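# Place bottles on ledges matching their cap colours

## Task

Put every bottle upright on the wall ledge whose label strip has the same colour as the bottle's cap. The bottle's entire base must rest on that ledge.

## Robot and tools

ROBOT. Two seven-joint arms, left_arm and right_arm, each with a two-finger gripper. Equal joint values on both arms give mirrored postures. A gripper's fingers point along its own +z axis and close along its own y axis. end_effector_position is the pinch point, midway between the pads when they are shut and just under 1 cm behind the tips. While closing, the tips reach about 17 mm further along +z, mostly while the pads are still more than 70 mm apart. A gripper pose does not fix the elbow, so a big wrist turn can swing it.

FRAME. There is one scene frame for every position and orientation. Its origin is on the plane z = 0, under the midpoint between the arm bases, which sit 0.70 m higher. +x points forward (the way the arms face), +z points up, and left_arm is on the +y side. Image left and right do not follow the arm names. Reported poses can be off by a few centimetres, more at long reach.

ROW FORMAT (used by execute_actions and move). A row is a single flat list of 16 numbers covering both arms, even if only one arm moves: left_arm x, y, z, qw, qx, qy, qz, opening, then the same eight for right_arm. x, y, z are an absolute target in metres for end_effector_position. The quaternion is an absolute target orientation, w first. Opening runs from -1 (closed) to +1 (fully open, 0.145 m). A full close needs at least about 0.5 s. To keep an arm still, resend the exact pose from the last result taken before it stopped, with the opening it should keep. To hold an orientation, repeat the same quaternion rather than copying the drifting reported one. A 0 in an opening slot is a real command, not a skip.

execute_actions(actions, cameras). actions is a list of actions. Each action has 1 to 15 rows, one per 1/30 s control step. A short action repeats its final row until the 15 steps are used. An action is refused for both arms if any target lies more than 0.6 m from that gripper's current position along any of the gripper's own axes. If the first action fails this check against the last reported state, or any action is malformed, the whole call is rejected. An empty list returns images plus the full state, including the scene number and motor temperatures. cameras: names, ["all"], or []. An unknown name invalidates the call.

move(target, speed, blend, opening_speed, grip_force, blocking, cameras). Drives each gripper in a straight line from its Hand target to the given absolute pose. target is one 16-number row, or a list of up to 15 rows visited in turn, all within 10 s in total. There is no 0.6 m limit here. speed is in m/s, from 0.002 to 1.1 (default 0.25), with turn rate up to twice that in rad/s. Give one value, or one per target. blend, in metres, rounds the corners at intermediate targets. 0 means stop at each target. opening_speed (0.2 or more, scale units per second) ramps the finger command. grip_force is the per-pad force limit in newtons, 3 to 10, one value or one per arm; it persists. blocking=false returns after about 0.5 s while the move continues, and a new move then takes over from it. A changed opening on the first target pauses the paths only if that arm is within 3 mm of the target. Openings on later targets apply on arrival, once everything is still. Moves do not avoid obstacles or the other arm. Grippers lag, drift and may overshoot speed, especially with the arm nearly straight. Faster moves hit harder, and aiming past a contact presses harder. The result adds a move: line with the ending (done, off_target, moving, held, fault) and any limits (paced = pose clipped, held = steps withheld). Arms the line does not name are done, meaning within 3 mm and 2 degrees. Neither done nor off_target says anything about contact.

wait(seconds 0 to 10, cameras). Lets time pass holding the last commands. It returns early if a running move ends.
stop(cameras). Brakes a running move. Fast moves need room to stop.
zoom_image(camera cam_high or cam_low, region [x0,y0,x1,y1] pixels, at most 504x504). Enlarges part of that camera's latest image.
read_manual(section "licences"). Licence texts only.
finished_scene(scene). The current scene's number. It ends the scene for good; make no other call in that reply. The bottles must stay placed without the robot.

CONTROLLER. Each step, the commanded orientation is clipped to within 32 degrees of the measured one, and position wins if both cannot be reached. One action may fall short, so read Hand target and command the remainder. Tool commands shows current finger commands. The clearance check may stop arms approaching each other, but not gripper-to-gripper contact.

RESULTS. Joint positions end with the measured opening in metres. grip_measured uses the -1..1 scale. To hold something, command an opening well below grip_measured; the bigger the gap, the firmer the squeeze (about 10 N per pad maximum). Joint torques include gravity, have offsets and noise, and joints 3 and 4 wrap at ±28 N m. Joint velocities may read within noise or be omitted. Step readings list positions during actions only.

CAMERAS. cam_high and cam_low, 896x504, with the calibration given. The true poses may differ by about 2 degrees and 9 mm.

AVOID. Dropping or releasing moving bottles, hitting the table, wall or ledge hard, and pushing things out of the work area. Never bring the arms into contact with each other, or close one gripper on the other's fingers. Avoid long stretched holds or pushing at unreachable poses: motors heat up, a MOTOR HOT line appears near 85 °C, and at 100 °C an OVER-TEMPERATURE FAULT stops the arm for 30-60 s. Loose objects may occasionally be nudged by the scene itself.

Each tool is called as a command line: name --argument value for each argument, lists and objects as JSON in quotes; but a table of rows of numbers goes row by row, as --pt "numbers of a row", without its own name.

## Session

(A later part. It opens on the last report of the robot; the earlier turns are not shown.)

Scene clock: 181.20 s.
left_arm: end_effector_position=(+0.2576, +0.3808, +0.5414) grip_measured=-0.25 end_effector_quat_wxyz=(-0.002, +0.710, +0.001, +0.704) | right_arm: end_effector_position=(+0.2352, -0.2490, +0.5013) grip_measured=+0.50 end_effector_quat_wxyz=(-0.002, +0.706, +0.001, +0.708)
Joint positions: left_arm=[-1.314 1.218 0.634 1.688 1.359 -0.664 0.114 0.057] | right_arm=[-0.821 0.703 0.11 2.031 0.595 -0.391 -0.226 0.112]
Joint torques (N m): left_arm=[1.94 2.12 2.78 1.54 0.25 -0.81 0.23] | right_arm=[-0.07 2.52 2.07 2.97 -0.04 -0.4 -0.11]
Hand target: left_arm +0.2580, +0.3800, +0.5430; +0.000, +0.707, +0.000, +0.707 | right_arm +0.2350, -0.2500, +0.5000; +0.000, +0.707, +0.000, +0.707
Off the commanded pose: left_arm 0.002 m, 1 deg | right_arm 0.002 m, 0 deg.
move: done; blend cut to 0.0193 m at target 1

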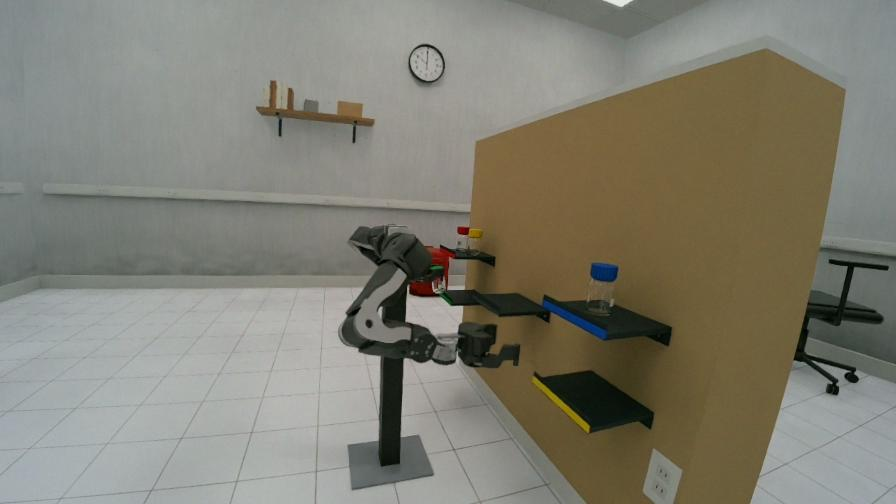

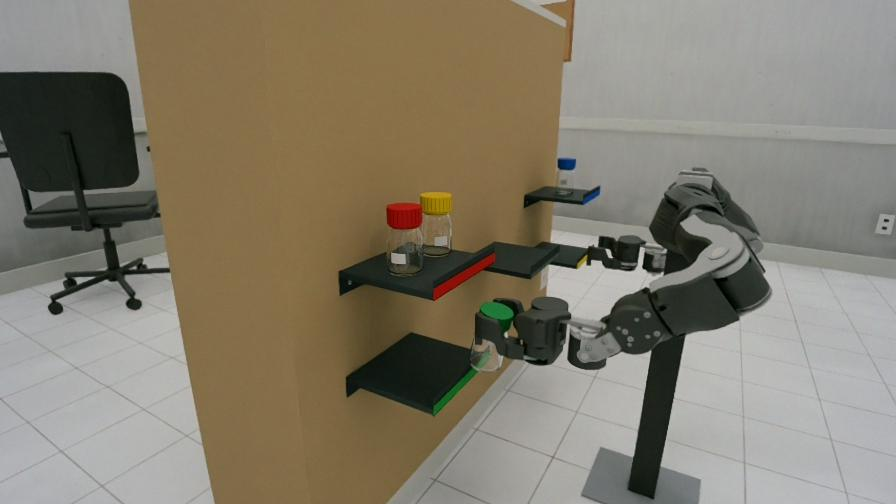

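move --pt "0.3 0.386 0.54 0 0.742 0 0.670 -0.6 0.235 -0.25 0.5 0 0.7071 0 0.7071 0.5" --pt "0.34 0.388 0.538 0 0.777 0 0.629 -0.6 0.235 -0.25 0.5 0 0.7071 0 0.7071 0.5" --pt "0.387 0.39 0.523 0 0.777 0 0.629 -0.6 0.235 -0.25 0.5 0 0.7071 0 0.7071 0.5" --speed 0.12 --blend '[0.01,0.01,0]' --cameras '["all"]'

zoom_image --camera "cam_low" --region '[330, 220, 530, 430]'

zoom_image --camera "cam_high" --region '[400, 230, 520, 330]'

Scene clock: 213.37 s.
left_arm: end_effector_position=(+0.3868, +0.3898, +0.5243) grip_measured=-0.25 end_effector_quat_wxyz=(-0.086, +0.807, -0.071, +0.580) | right_arm: end_effector_position=(+0.2352, -0.2490, +0.5013) grip_measured=+0.50 end_effector_quat_wxyz=(-0.002, +0.706, +0.001, +0.708)
Joint positions: left_arm=[-1.407 1.86 0.712 1.303 1.585 -0.336 -0.053 0.057] | right_arm=[-0.821 0.703 0.11 2.031 0.595 -0.391 -0.226 0.112]
Joint torques (N m): left_arm=[5.84 1.83 2.45 -1.06 0.18 -0.74 0] | right_arm=[0.04 2.33 2.06 2.97 -0.09 -0.36 -0.12]
Hand target: left_arm +0.3865, +0.3898, +0.5235; -0.086, +0.807, -0.072, +0.580 | right_arm +0.2350, -0.2500, +0.5000; +0.000, +0.707, +0.000, +0.707
Off the commanded pose: left_arm 0.001 m, 14 deg | right_arm 0.002 m, 0 deg.
joint sent to its limit (left arm) — joint 1 (shoulder pitch), lower limit; joint 5 (forearm roll), upper limit. The joint targets are off in orientation, not in position.
move: off_target (left_arm)

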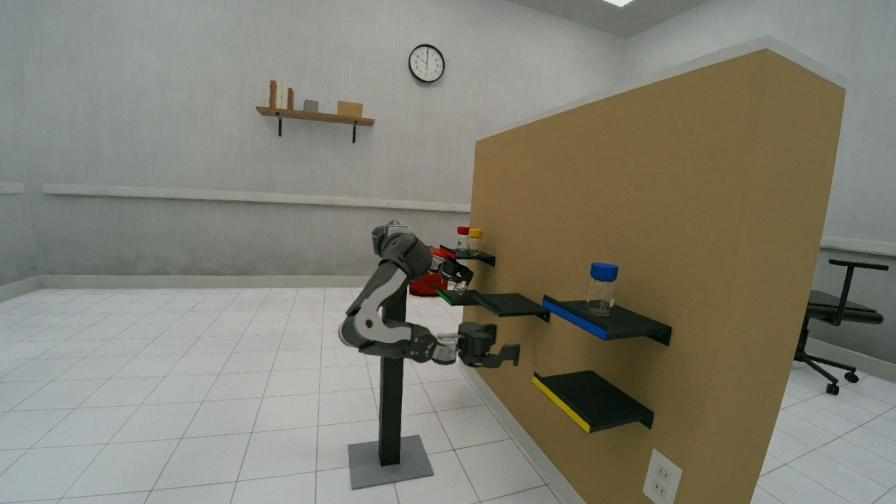

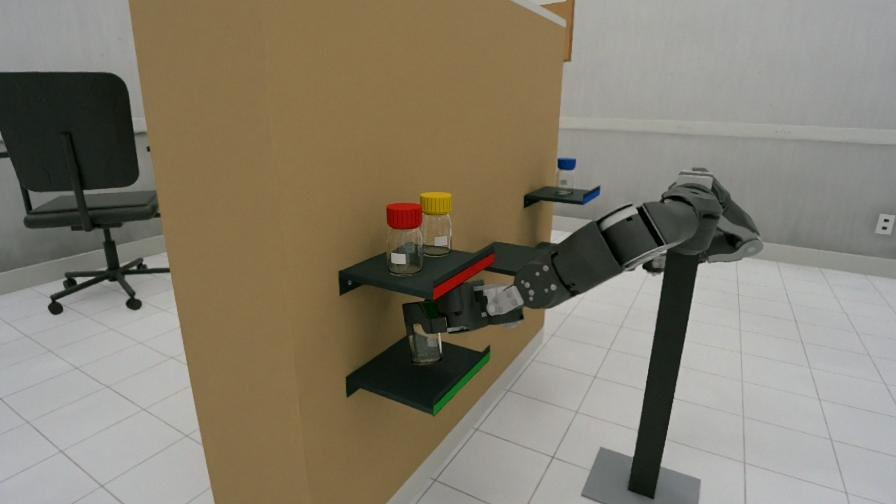

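Scaled by 2.400 from the camera's 896x504 image, which has a finer 1280x720 frame.

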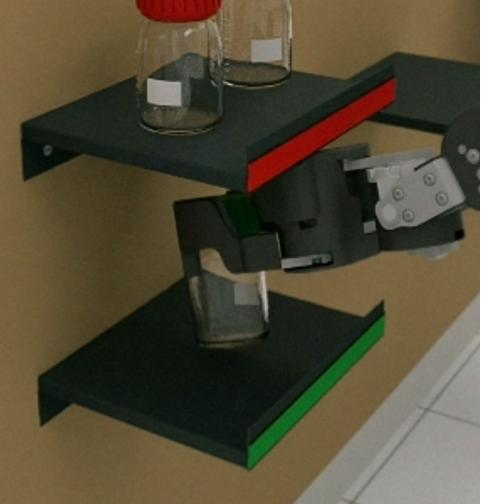

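Scaled by 4.200 from the camera's 896x504 image, which has a finer 1280x720 frame.

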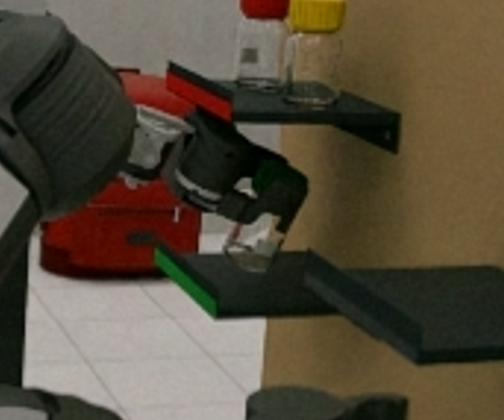

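move --target '[0.385,0.39,0.522,0,0.7071,0,0.7071,-0.6,0.235,-0.25,0.5,0,0.7071,0,0.7071,0.5]' --speed 0.1 --cameras '["all"]'

zoom_image --camera "cam_low" --region '[330, 220, 530, 430]'

zoom_image --camera "cam_high" --region '[400, 230, 520, 330]'

Scene clock: 232.80 s.
left_arm: end_effector_position=(+0.3848, +0.3898, +0.5228) grip_measured=-0.25 end_effector_quat_wxyz=(-0.117, +0.772, -0.080, +0.619) | right_arm: end_effector_position=(+0.2352, -0.2490, +0.5013) grip_measured=+0.50 end_effector_quat_wxyz=(-0.002, +0.706, +0.001, +0.708)
Joint positions: left_arm=[-1.407 1.916 0.572 1.303 1.585 -0.554 -0.168 0.057] | right_arm=[-0.821 0.703 0.11 2.031 0.595 -0.391 -0.226 0.112]
Joint torques (N m): left_arm=[5.92 2.02 1.8 -0.91 0.17 -0.93 -0.23] | right_arm=[0.09 2.57 2.06 2.95 -0.07 -0.39 -0.11]
Hand target: left_arm +0.3845, +0.3898, +0.5226; -0.118, +0.771, -0.079, +0.621 | right_arm +0.2350, -0.2500, +0.5000; +0.000, +0.707, +0.000, +0.707
Off the commanded pose: left_arm 0.001 m, 21 deg | right_arm 0.002 m, 0 deg.
joint sent to its limit (left arm) — joint 1 (shoulder pitch), lower limit; joint 5 (forearm roll), upper limit. The joint targets are off in orientation, not in position.
move: off_target (left_arm)

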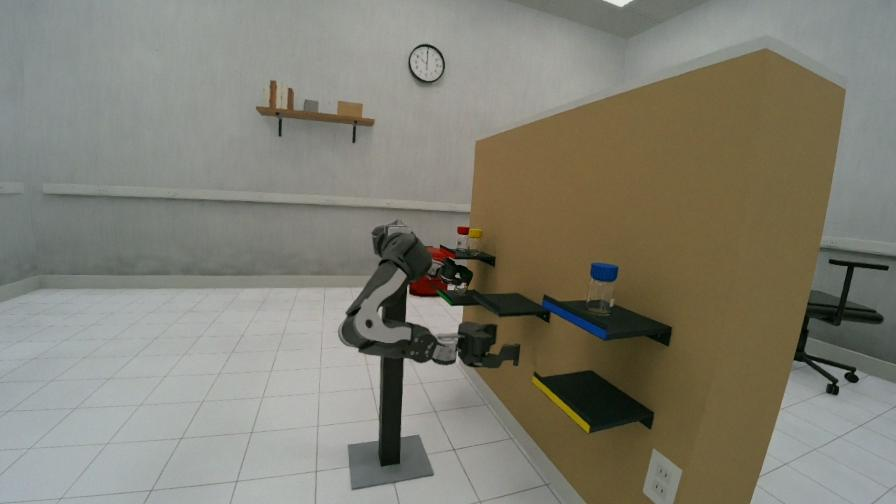

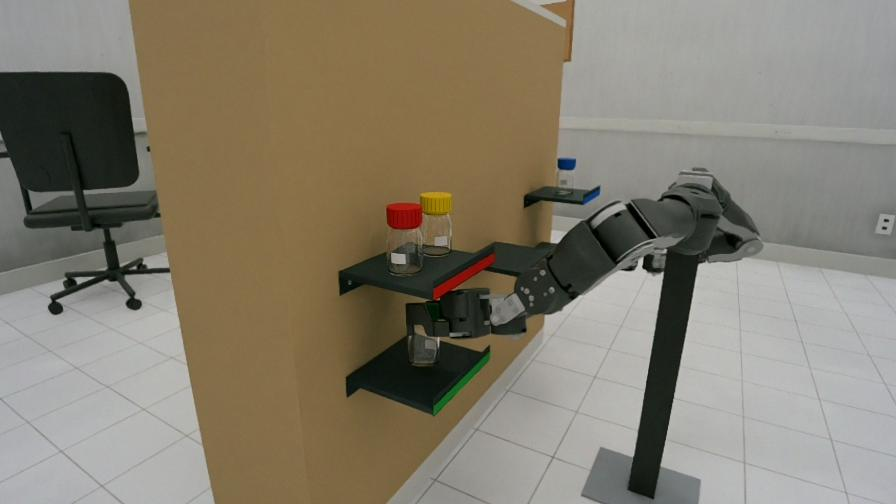

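Scaled by 2.400 from the camera's 896x504 image, which has a finer 1280x720 frame.

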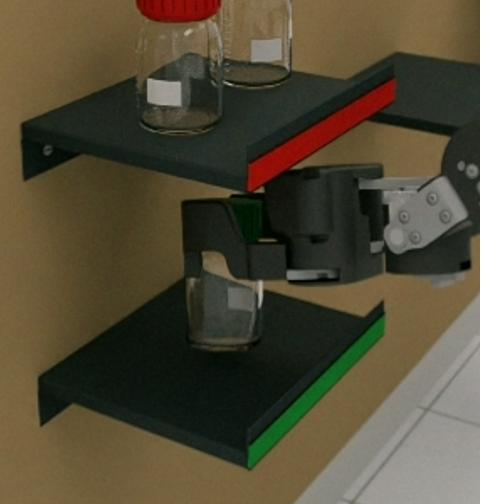

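Scaled by 4.200 from the camera's 896x504 image, which has a finer 1280x720 frame.

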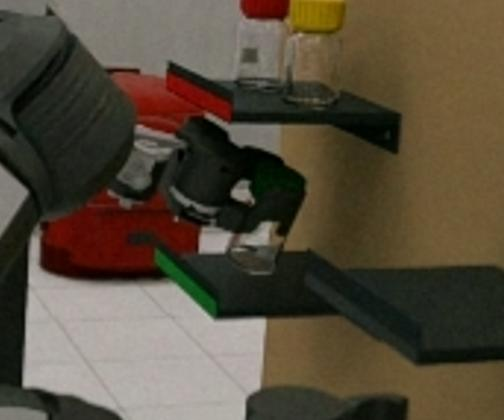

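move --pt "0.36 0.385 0.532 0 0.7071 0 0.7071 -0.6 0.235 -0.25 0.5 0 0.7071 0 0.7071 0.5" --pt "0.245 0.36 0.54 0 0.7071 0 0.7071 -0.6 0.235 -0.25 0.5 0 0.7071 0 0.7071 0.5" --pt "0.235 0.3 0.5 0 0.7071 0 0.7071 -0.6 0.235 -0.25 0.5 0 0.7071 0 0.7071 0.5" --pt "0.235 0.25 0.48 0 0.7071 0 0.7071 -0.6 0.235 -0.25 0.5 0 0.7071 0 0.7071 0.5" --speed 0.15 --blend '[0.02,0.02,0.02,0]' --cameras '["cam_low"]'

zoom_image --camera "cam_low" --region '[430, 220, 660, 430]'

Scene clock: 252.47 s.
left_arm: end_effector_position=(+0.2340, +0.2496, +0.4772) grip_measured=-0.25 end_effector_quat_wxyz=(+0.001, +0.712, -0.002, +0.703) | right_arm: end_effector_position=(+0.2352, -0.2490, +0.5013) grip_measured=+0.50 end_effector_quat_wxyz=(-0.002, +0.706, +0.001, +0.708)
Joint positions: left_arm=[-0.747 0.936 -0.161 1.93 0.617 -0.587 -0.46 0.057] | right_arm=[-0.821 0.703 0.11 2.031 0.595 -0.391 -0.226 0.112]
Joint torques (N m): left_arm=[1.17 3.07 2.19 4.57 -0.21 -0.75 -0.02] | right_arm=[-0.01 2.52 2.06 2.99 -0.1 -0.37 -0.11]
Hand target: left_arm +0.2350, +0.2500, +0.4800; +0.000, +0.707, +0.000, +0.707 | right_arm +0.2350, -0.2500, +0.5000; +0.000, +0.707, +0.000, +0.707
Off the commanded pose: left_arm 0.003 m, 1 deg | right_arm 0.002 m, 0 deg.
move: done
Images, in order (width x height): cam_low 896x504.

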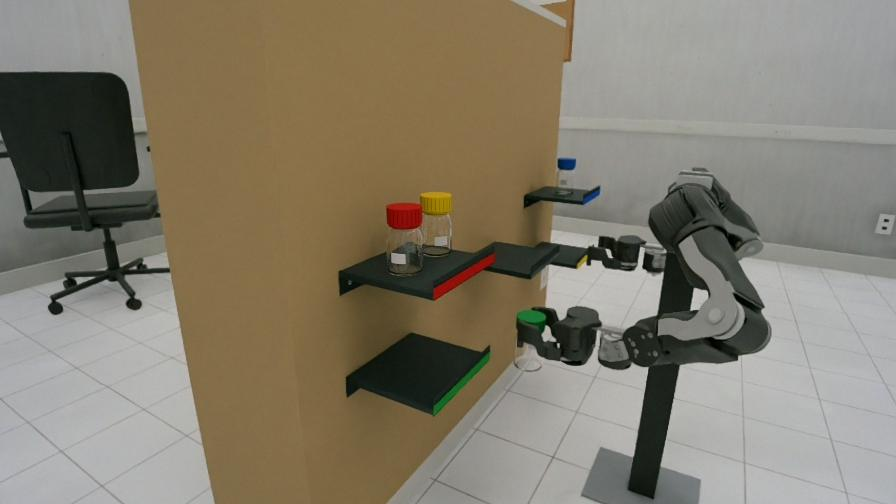

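Scaled by 2.191 from the camera's 896x504 image, which has a finer 1280x720 frame.

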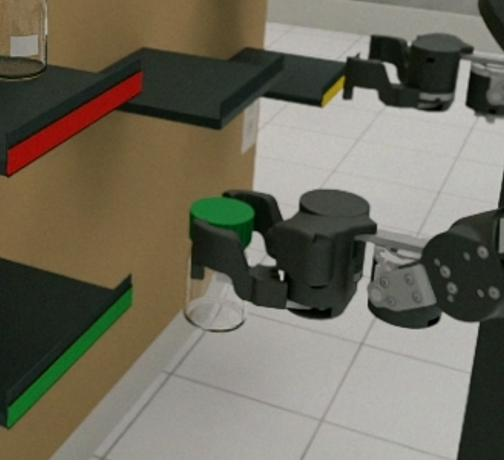

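move --pt "0.235 0.32 0.5 0 0.7071 0 0.7071 -0.6 0.235 -0.25 0.5 0 0.7071 0 0.7071 0.5" --pt "0.24 0.345 0.54 0 0.7071 0 0.7071 -0.6 0.235 -0.25 0.5 0 0.7071 0 0.7071 0.5" --pt "0.345 0.345 0.54 0 0.7071 0 0.7071 -0.6 0.235 -0.25 0.5 0 0.7071 0 0.7071 0.5" --pt "0.388 0.347 0.51 0 0.7071 0 0.7071 -0.6 0.235 -0.25 0.5 0 0.7071 0 0.7071 0.5" --speed '[0.15,0.15,0.12,0.08]' --blend '[0.02,0,0.01,0]' --cameras '["all"]'

zoom_image --camera "cam_low" --region '[330, 220, 540, 430]'

zoom_image --camera "cam_high" --region '[400, 230, 520, 330]'

Scene clock: 268.73 s.
left_arm: end_effector_position=(+0.3885, +0.3473, +0.5156) grip_measured=-0.25 end_effector_quat_wxyz=(-0.098, +0.762, -0.083, +0.634) | right_arm: end_effector_position=(+0.2352, -0.2490, +0.5013) grip_measured=+0.50 end_effector_quat_wxyz=(-0.002, +0.706, +0.001, +0.708)
Joint positions: left_arm=[-1.407 2.011 0.497 1.414 1.584 -0.655 -0.326 0.057] | right_arm=[-0.821 0.703 0.11 2.031 0.595 -0.391 -0.226 0.112]
Joint torques (N m): left_arm=[6.18 1.31 1.87 -0.75 0.14 -0.06 0.24] | right_arm=[0.2 2.39 1.99 2.99 -0.07 -0.4 -0.11]
Hand target: left_arm +0.3869, +0.3468, +0.5108; -0.097, +0.769, -0.087, +0.625 | right_arm +0.2350, -0.2500, +0.5000; +0.000, +0.707, +0.000, +0.707
Off the commanded pose: left_arm 0.006 m, 18 deg | right_arm 0.002 m, 0 deg.
joint read past its limit (left arm) — joint 2 (shoulder roll), upper limit.
joint sent to its limit (left arm) — joint 1 (shoulder pitch), lower limit; joint 2 (shoulder roll), upper limit; joint 5 (forearm roll), upper limit. The joint targets are off in orientation, not in position.
move: off_target (left_arm)

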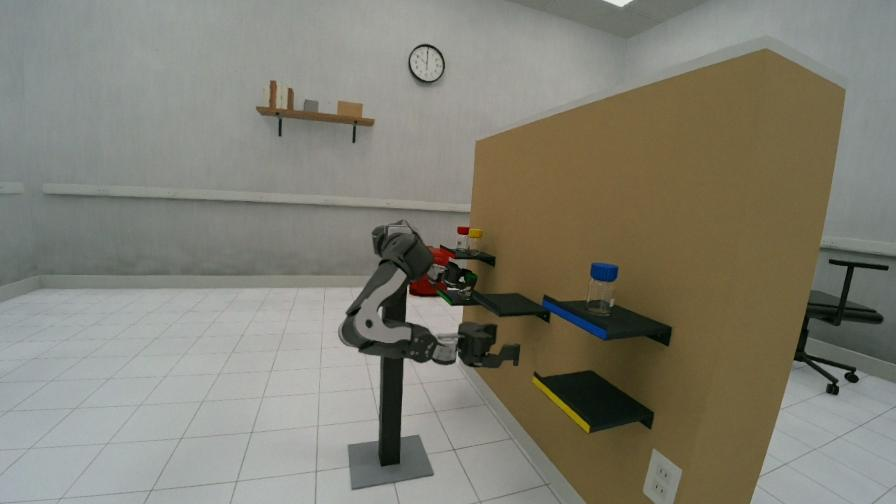

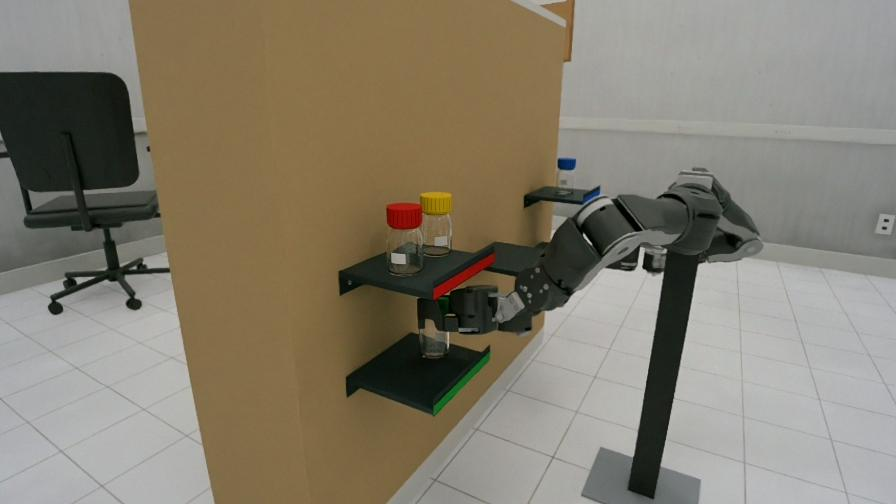

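Scaled by 2.400 from the camera's 896x504 image, which has a finer 1280x720 frame.

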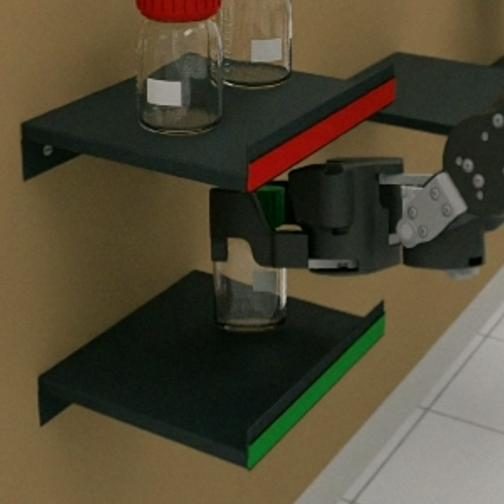

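Scaled by 4.200 from the camera's 896x504 image, which has a finer 1280x720 frame.

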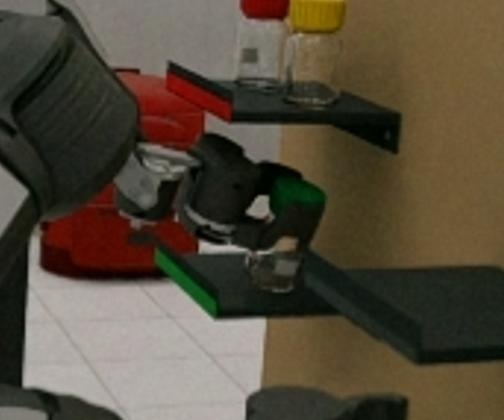

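move --pt "0.36 0.345 0.535 0 0.7071 0 0.7071 -0.6 0.235 -0.25 0.5 0 0.7071 0 0.7071 0.5" --pt "0.245 0.34 0.54 0 0.7071 0 0.7071 -0.6 0.235 -0.25 0.5 0 0.7071 0 0.7071 0.5" --pt "0.235 0.25 0.49 0 0.7071 0 0.7071 -0.6 0.235 -0.25 0.5 0 0.7071 0 0.7071 0.5" --pt "0.24 0.2 0.46 0 0.7071 0 0.7071 -0.6 0.235 -0.25 0.5 0 0.7071 0 0.7071 0.5" --pt "0.34 0.2 0.46 0 0.7071 0 0.7071 -0.6 0.235 -0.25 0.5 0 0.7071 0 0.7071 0.5" --pt "0.385 0.2 0.51 0 0.7071 0 0.7071 -0.6 0.235 -0.25 0.5 0 0.7071 0 0.7071 0.5" --speed 0.17 --blend '[0.02,0.02,0.03,0.02,0.02,0]' --cameras '["all"]'

zoom_image --camera "cam_low" --region '[380, 220, 590, 430]'

zoom_image --camera "cam_high" --region '[420, 230, 540, 330]'

Scene clock: 299.13 s.
left_arm: end_effector_position=(+0.3851, +0.2010, +0.5087) grip_measured=-0.25 end_effector_quat_wxyz=(-0.002, +0.709, +0.002, +0.705) | right_arm: end_effector_position=(+0.2352, -0.2490, +0.5013) grip_measured=+0.50 end_effector_quat_wxyz=(-0.002, +0.706, +0.001, +0.708)
Joint positions: left_arm=[0.159 0.681 -0.495 1.663 0.677 -0.079 -0.446 0.057] | right_arm=[-0.821 0.703 0.11 2.031 0.595 -0.391 -0.226 0.112]
Joint torques (N m): left_arm=[5.87 3.28 1.92 4.86 -0.15 -0.76 0.19] | right_arm=[-0.01 2.44 1.96 2.92 -0.04 -0.38 -0.1]
Hand target: left_arm +0.3850, +0.1999, +0.5099; +0.000, +0.707, +0.000, +0.707 | right_arm +0.2350, -0.2500, +0.5000; +0.000, +0.707, +0.000, +0.707
Off the commanded pose: left_arm 0.002 m, 0 deg | right_arm 0.002 m, 0 deg.
move: done; blend cut to 0.0293 m at target 3

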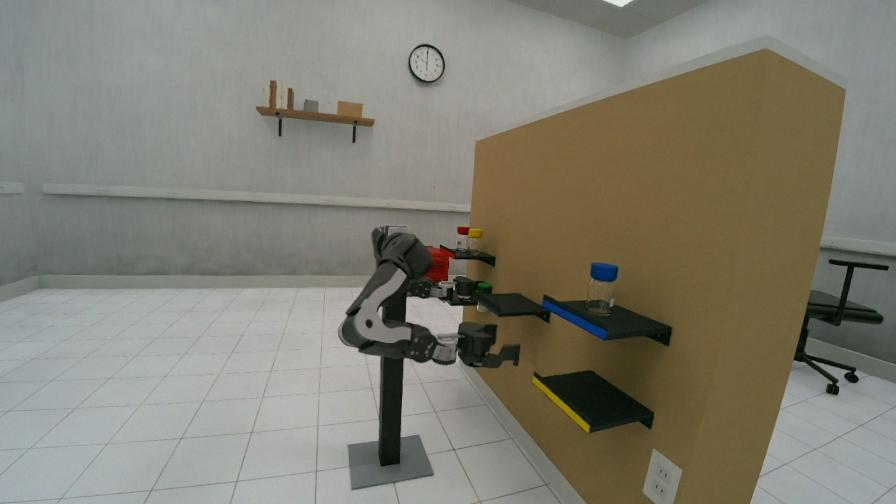

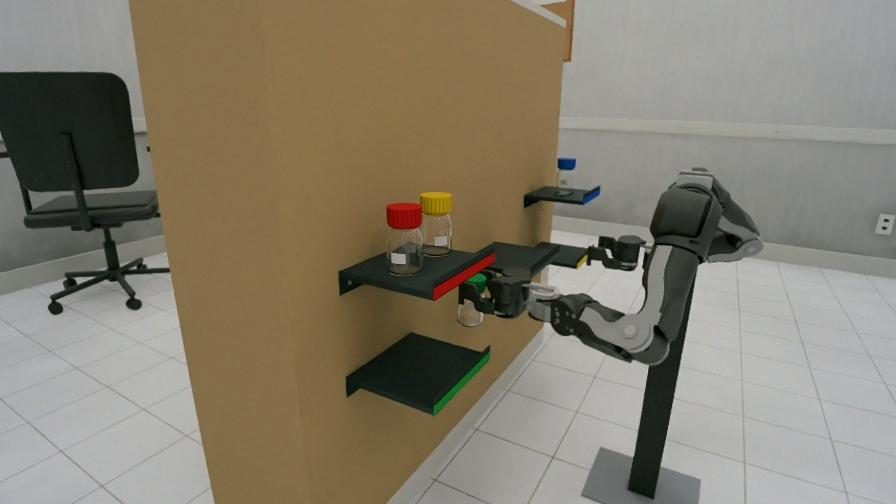

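Scaled by 2.400 from the camera's 896x504 image, which has a finer 1280x720 frame.

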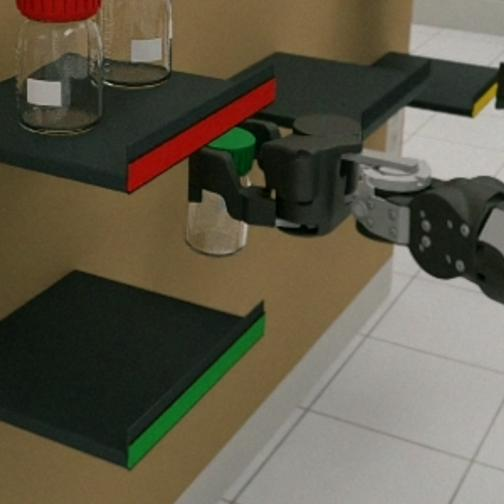

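Scaled by 4.200 from the camera's 896x504 image, which has a finer 1280x720 frame.

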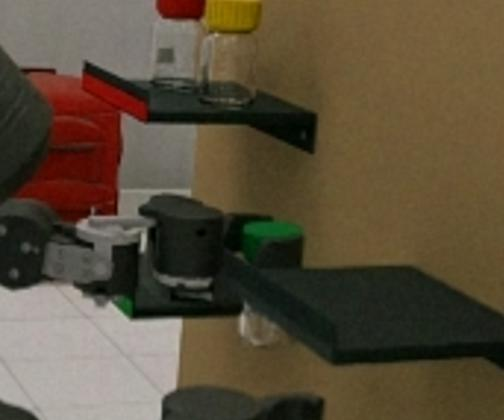

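move --pt "0.385 0.21 0.525 0 0.7071 0 0.7071 -0.6 0.235 -0.25 0.5 0 0.7071 0 0.7071 0.5" --pt "0.385 0.385 0.525 0 0.7071 0 0.7071 -0.6 0.235 -0.25 0.5 0 0.7071 0 0.7071 0.5" --pt "0.385 0.385 0.507 0 0.7071 0 0.7071 -0.6 0.235 -0.25 0.5 0 0.7071 0 0.7071 0.5" --speed 0.12 --blend '[0.01,0,0]' --cameras '["all"]'

zoom_image --camera "cam_low" --region '[330, 220, 540, 430]'

zoom_image --camera "cam_high" --region '[400, 230, 520, 330]'

Scene clock: 310.70 s.
left_arm: end_effector_position=(+0.3859, +0.3871, +0.5138) grip_measured=-0.25 end_effector_quat_wxyz=(-0.004, +0.699, +0.004, +0.715) | right_arm: end_effector_position=(+0.2352, -0.2490, +0.5013) grip_measured=+0.50 end_effector_quat_wxyz=(-0.002, +0.706, +0.001, +0.708)
Joint positions: left_arm=[0.176 0.955 -0.251 1.1 1.036 -0.312 0.247 0.057] | right_arm=[-0.821 0.703 0.11 2.031 0.595 -0.391 -0.226 0.112]
Joint torques (N m): left_arm=[5.13 7 1.03 2.04 0.18 -0.27 0.32] | right_arm=[0.07 2.39 2.07 2.88 -0.06 -0.39 -0.1]
Hand target: left_arm +0.3849, +0.3850, +0.5070; +0.000, +0.707, +0.000, +0.707 | right_arm +0.2350, -0.2500, +0.5000; +0.000, +0.707, +0.000, +0.707
Off the commanded pose: left_arm 0.007 m, 1 deg | right_arm 0.002 m, 0 deg.
move: off_target (left_arm); blend cut to 0.009 m at target 1

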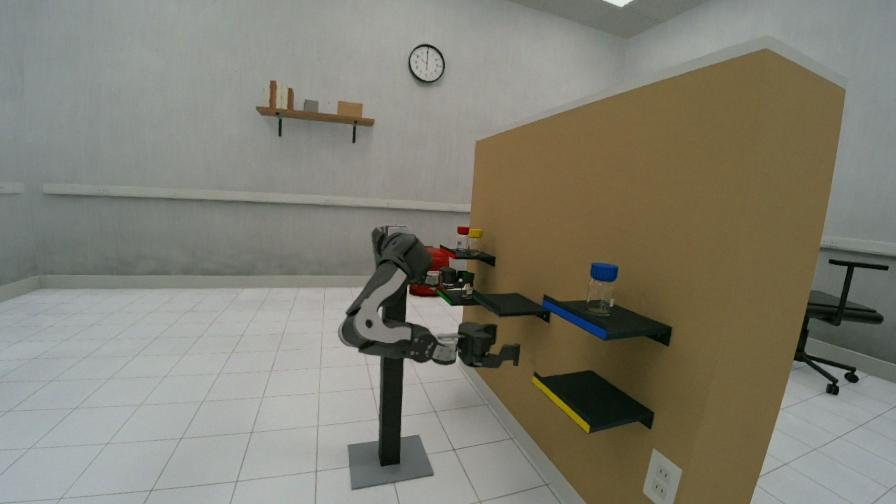

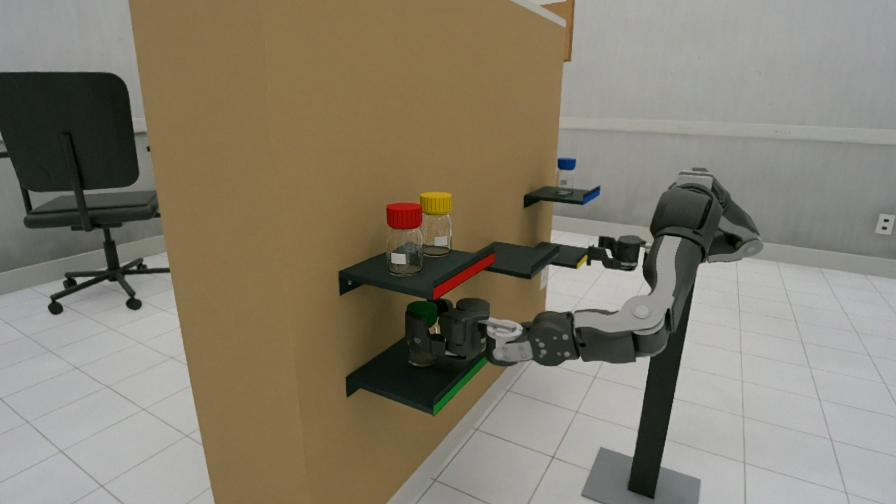

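Scaled by 2.400 from the camera's 896x504 image, which has a finer 1280x720 frame.

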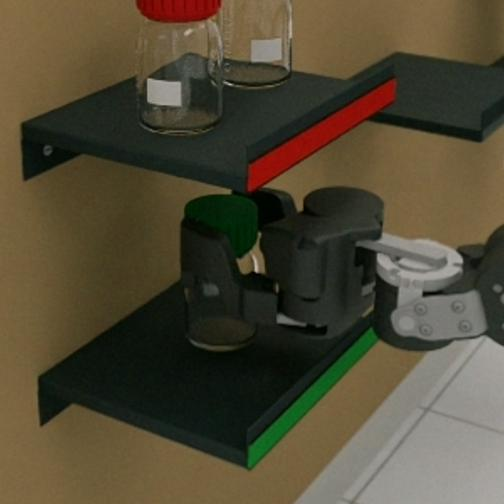

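Scaled by 4.200 from the camera's 896x504 image, which has a finer 1280x720 frame.

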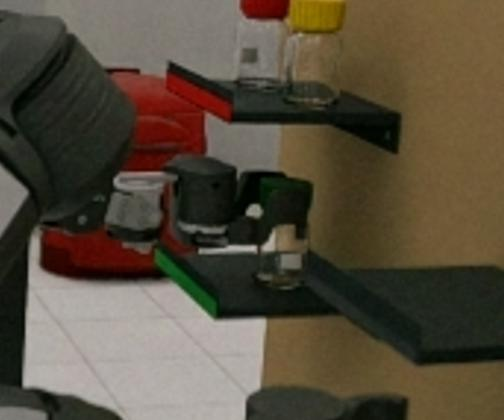

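move --pt "0.386 0.387 0.513 0 0.7071 0 0.7071 0.3 0.235 -0.25 0.5 0 0.7071 0 0.7071 0.5" --speed 0.05 --opening_speed 1 --cameras '["all"]'

zoom_image --camera "cam_low" --region '[330, 220, 540, 430]'

zoom_image --camera "cam_high" --region '[400, 230, 520, 330]'

Scene clock: 318.40 s.
left_arm: end_effector_position=(+0.3858, +0.3883, +0.5130) grip_measured=+0.30 end_effector_quat_wxyz=(-0.002, +0.706, +0.003, +0.708) | right_arm: end_effector_position=(+0.2352, -0.2490, +0.5013) grip_measured=+0.50 end_effector_quat_wxyz=(-0.002, +0.706, +0.001, +0.708)
Joint positions: left_arm=[0.178 0.966 -0.254 1.102 1.043 -0.289 0.251 0.098] | right_arm=[-0.821 0.703 0.11 2.031 0.595 -0.391 -0.226 0.112]
Joint torques (N m): left_arm=[5.89 7.74 2.28 3.52 0.27 -0.5 0.19] | right_arm=[0.12 2.41 2.03 3.07 -0.07 -0.38 -0.1]
Hand target: left_arm +0.3860, +0.3870, +0.5130; +0.000, +0.707, +0.000, +0.707 | right_arm +0.2350, -0.2500, +0.5000; +0.000, +0.707, +0.000, +0.707
Off the commanded pose: left_arm 0.001 m, 0 deg | right_arm 0.002 m, 0 deg.
move: done

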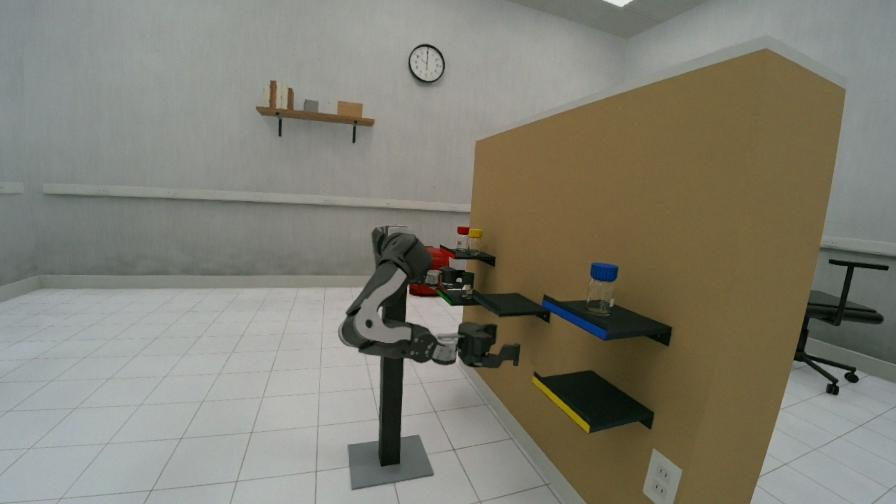

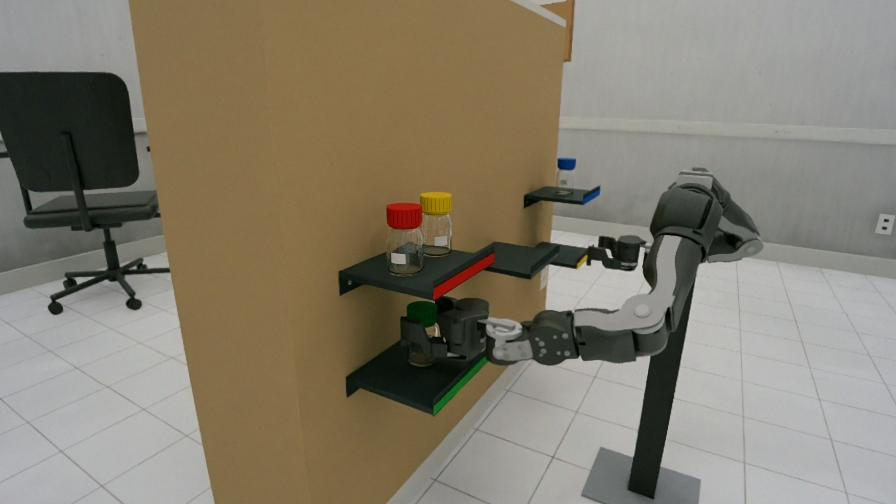

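Scaled by 2.400 from the camera's 896x504 image, which has a finer 1280x720 frame.

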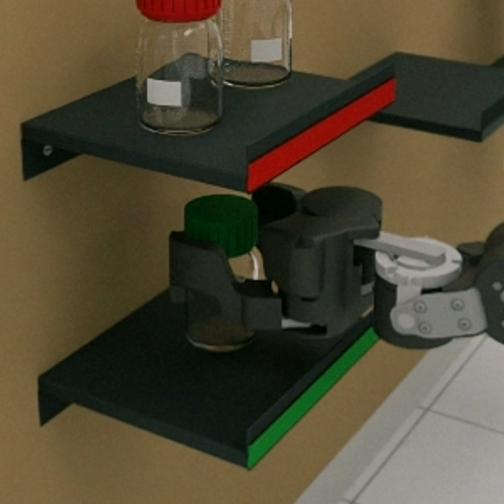

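Scaled by 4.200 from the camera's 896x504 image, which has a finer 1280x720 frame.

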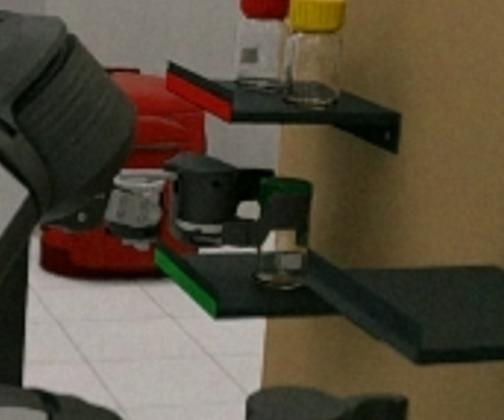

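move --pt "0.25 0.385 0.518 0 0.7071 0 0.7071 0.3 0.235 -0.25 0.5 0 0.7071 0 0.7071 0.5" --pt "0.24 0.342 0.6 0 0.7071 0 0.7071 0.3 0.235 -0.25 0.5 0 0.7071 0 0.7071 0.5" --pt "0.245 0.339 0.697 0 0.7071 0 0.7071 0.2 0.235 -0.25 0.5 0 0.7071 0 0.7071 0.5" --pt "0.34 0.339 0.697 0 0.7071 0 0.7071 0.2 0.235 -0.25 0.5 0 0.7071 0 0.7071 0.5" --speed '[0.12,0.2,0.2,0.12]' --blend '[0.02,0.03,0,0]' --opening_speed 2 --cameras '["all"]'

zoom_image --camera "cam_low" --region '[330, 160, 580, 430]'

zoom_image --camera "cam_high" --region '[400, 210, 520, 330]'

Scene clock: 342.83 s.
left_arm: end_effector_position=(+0.3401, +0.3383, +0.6996) grip_measured=+0.20 end_effector_quat_wxyz=(+0.000, +0.705, -0.002, +0.709) | right_arm: end_effector_position=(+0.2352, -0.2490, +0.5013) grip_measured=+0.50 end_effector_quat_wxyz=(-0.002, +0.706, +0.001, +0.708)
Joint positions: left_arm=[-1.39 1.4 1.425 1.885 1.548 0.034 -0.142 0.09] | right_arm=[-0.821 0.703 0.11 2.031 0.595 -0.391 -0.226 0.112]
Joint torques (N m): left_arm=[2.89 1.44 2.62 0.47 0.12 -0.7 -0.01] | right_arm=[0.09 2.44 2.04 2.97 -0.07 -0.39 -0.11]
Hand target: left_arm +0.3400, +0.3390, +0.6969; +0.000, +0.707, +0.000, +0.707 | right_arm +0.2350, -0.2500, +0.5000; +0.000, +0.707, +0.000, +0.707
Off the commanded pose: left_arm 0.003 m, 0 deg | right_arm 0.002 m, 0 deg.
move: done

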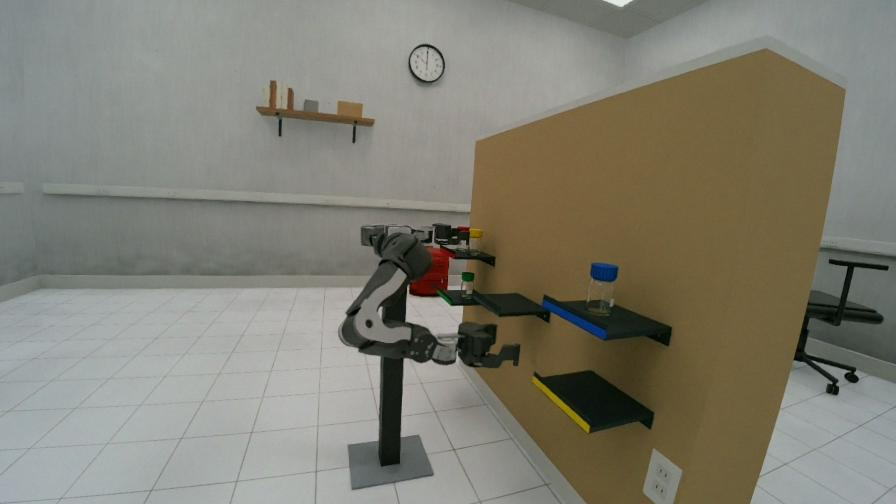

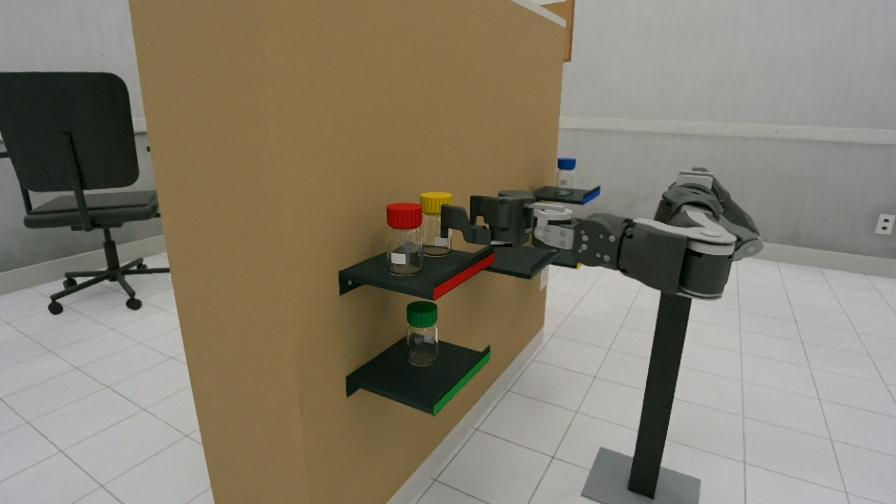

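Scaled by 1.867 from the camera's 896x504 image, which has a finer 1280x720 frame.

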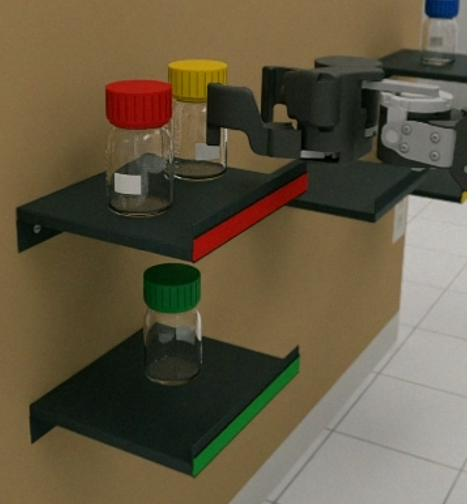

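Scaled by 4.200 from the camera's 896x504 image, which has a finer 1280x720 frame.

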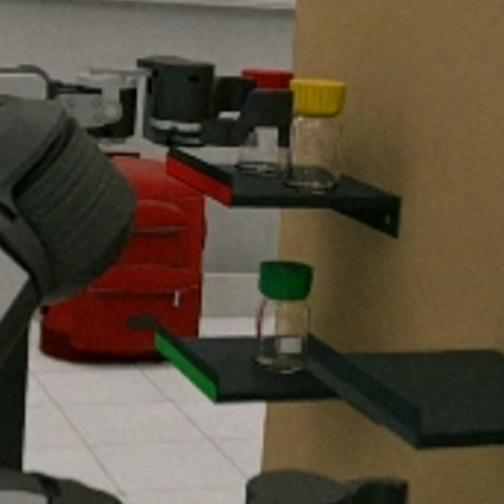

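move --pt "0.387 0.34 0.692 0 0.7071 0 0.7071 0.2 0.235 -0.25 0.5 0 0.7071 0 0.7071 0.5" --pt "0.387 0.34 0.692 0 0.7071 0 0.7071 -0.8 0.235 -0.25 0.5 0 0.7071 0 0.7071 0.5" --pt "0.387 0.34 0.722 0 0.7071 0 0.7071 -0.8 0.235 -0.25 0.5 0 0.7071 0 0.7071 0.5" --pt "0.38 0.19 0.715 0 0.7071 0 0.7071 -0.8 0.235 -0.25 0.5 0 0.7071 0 0.7071 0.5" --pt "0.377 0.1 0.64 0 0.7071 0 0.7071 -0.8 0.235 -0.25 0.5 0 0.7071 0 0.7071 0.5" --pt "0.377 -0.005 0.625 0 0.7071 0 0.7071 -0.8 0.235 -0.25 0.5 0 0.7071 0 0.7071 0.5" --speed '[0.12,0.12,0.12,0.2,0.2,0.15]' --blend '[0,0,0.005,0.03,0.02,0]' --opening_speed 1.5 --cameras '["all"]'

zoom_image --camera "cam_low" --region '[380, 160, 630, 330]'

zoom_image --camera "cam_high" --region '[420, 210, 560, 330]'

Scene clock: 361.37 s.
left_arm: end_effector_position=(+0.3226, +0.0622, +0.6401) grip_measured=-0.24 end_effector_quat_wxyz=(+0.257, +0.709, -0.283, +0.593) | right_arm: end_effector_position=(+0.2352, -0.2490, +0.5013) grip_measured=+0.50 end_effector_quat_wxyz=(-0.002, +0.706, +0.001, +0.708)
Joint positions: left_arm=[-1.407 2.011 1.22 2.123 1.584 -0.052 -0.19 0.058] | right_arm=[-0.821 0.703 0.11 2.031 0.595 -0.391 -0.226 0.112]
Joint torques (N m): left_arm=[5.74 0.75 3.88 0.68 0.1 -0.81 0.14] | right_arm=[-0.04 2.49 2.1 2.99 -0.06 -0.39 -0.11]
Hand target: left_arm +0.3225, +0.0617, +0.6415; +0.260, +0.707, -0.282, +0.595 | right_arm +0.2350, -0.2500, +0.5000; +0.000, +0.707, +0.000, +0.707
Off the commanded pose: left_arm 0.088 m, 46 deg; orientation clipped | right_arm 0.002 m, 0 deg.
joint read past its limit (left arm) — joint 2 (shoulder roll), upper limit.
joint sent to its limit (left arm) — joint 1 (shoulder pitch), lower limit; joint 2 (shoulder roll), upper limit; joint 5 (forearm roll), upper limit. The joint targets are off in position and orientation.
move: off_target (left_arm); limits=paced

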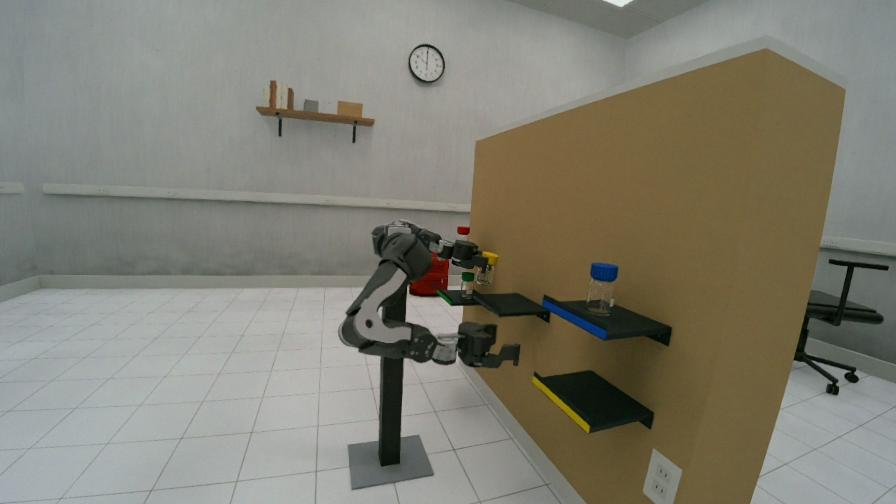

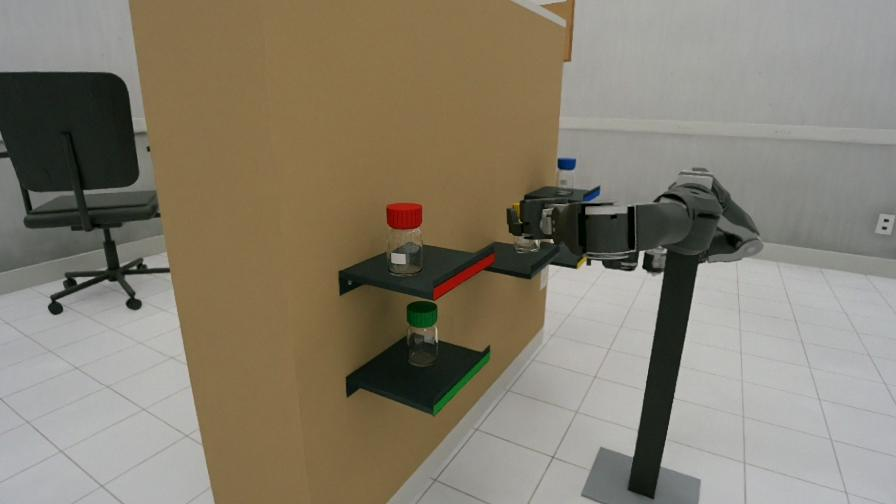

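Scaled by 2.016 from the camera's 896x504 image, which has a finer 1280x720 frame.

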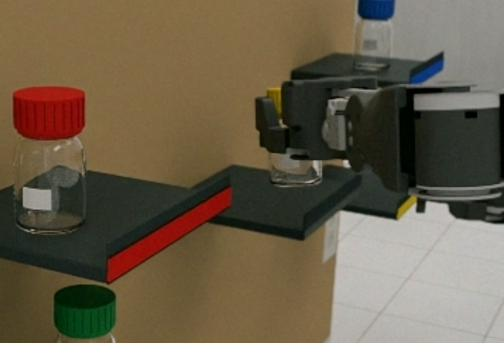

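Scaled by 3.600 from the camera's 896x504 image, which has a finer 1280x720 frame.

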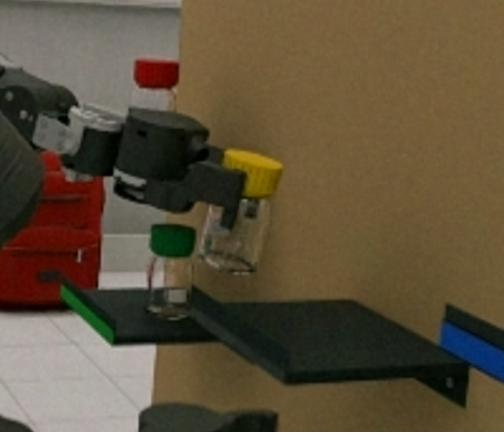

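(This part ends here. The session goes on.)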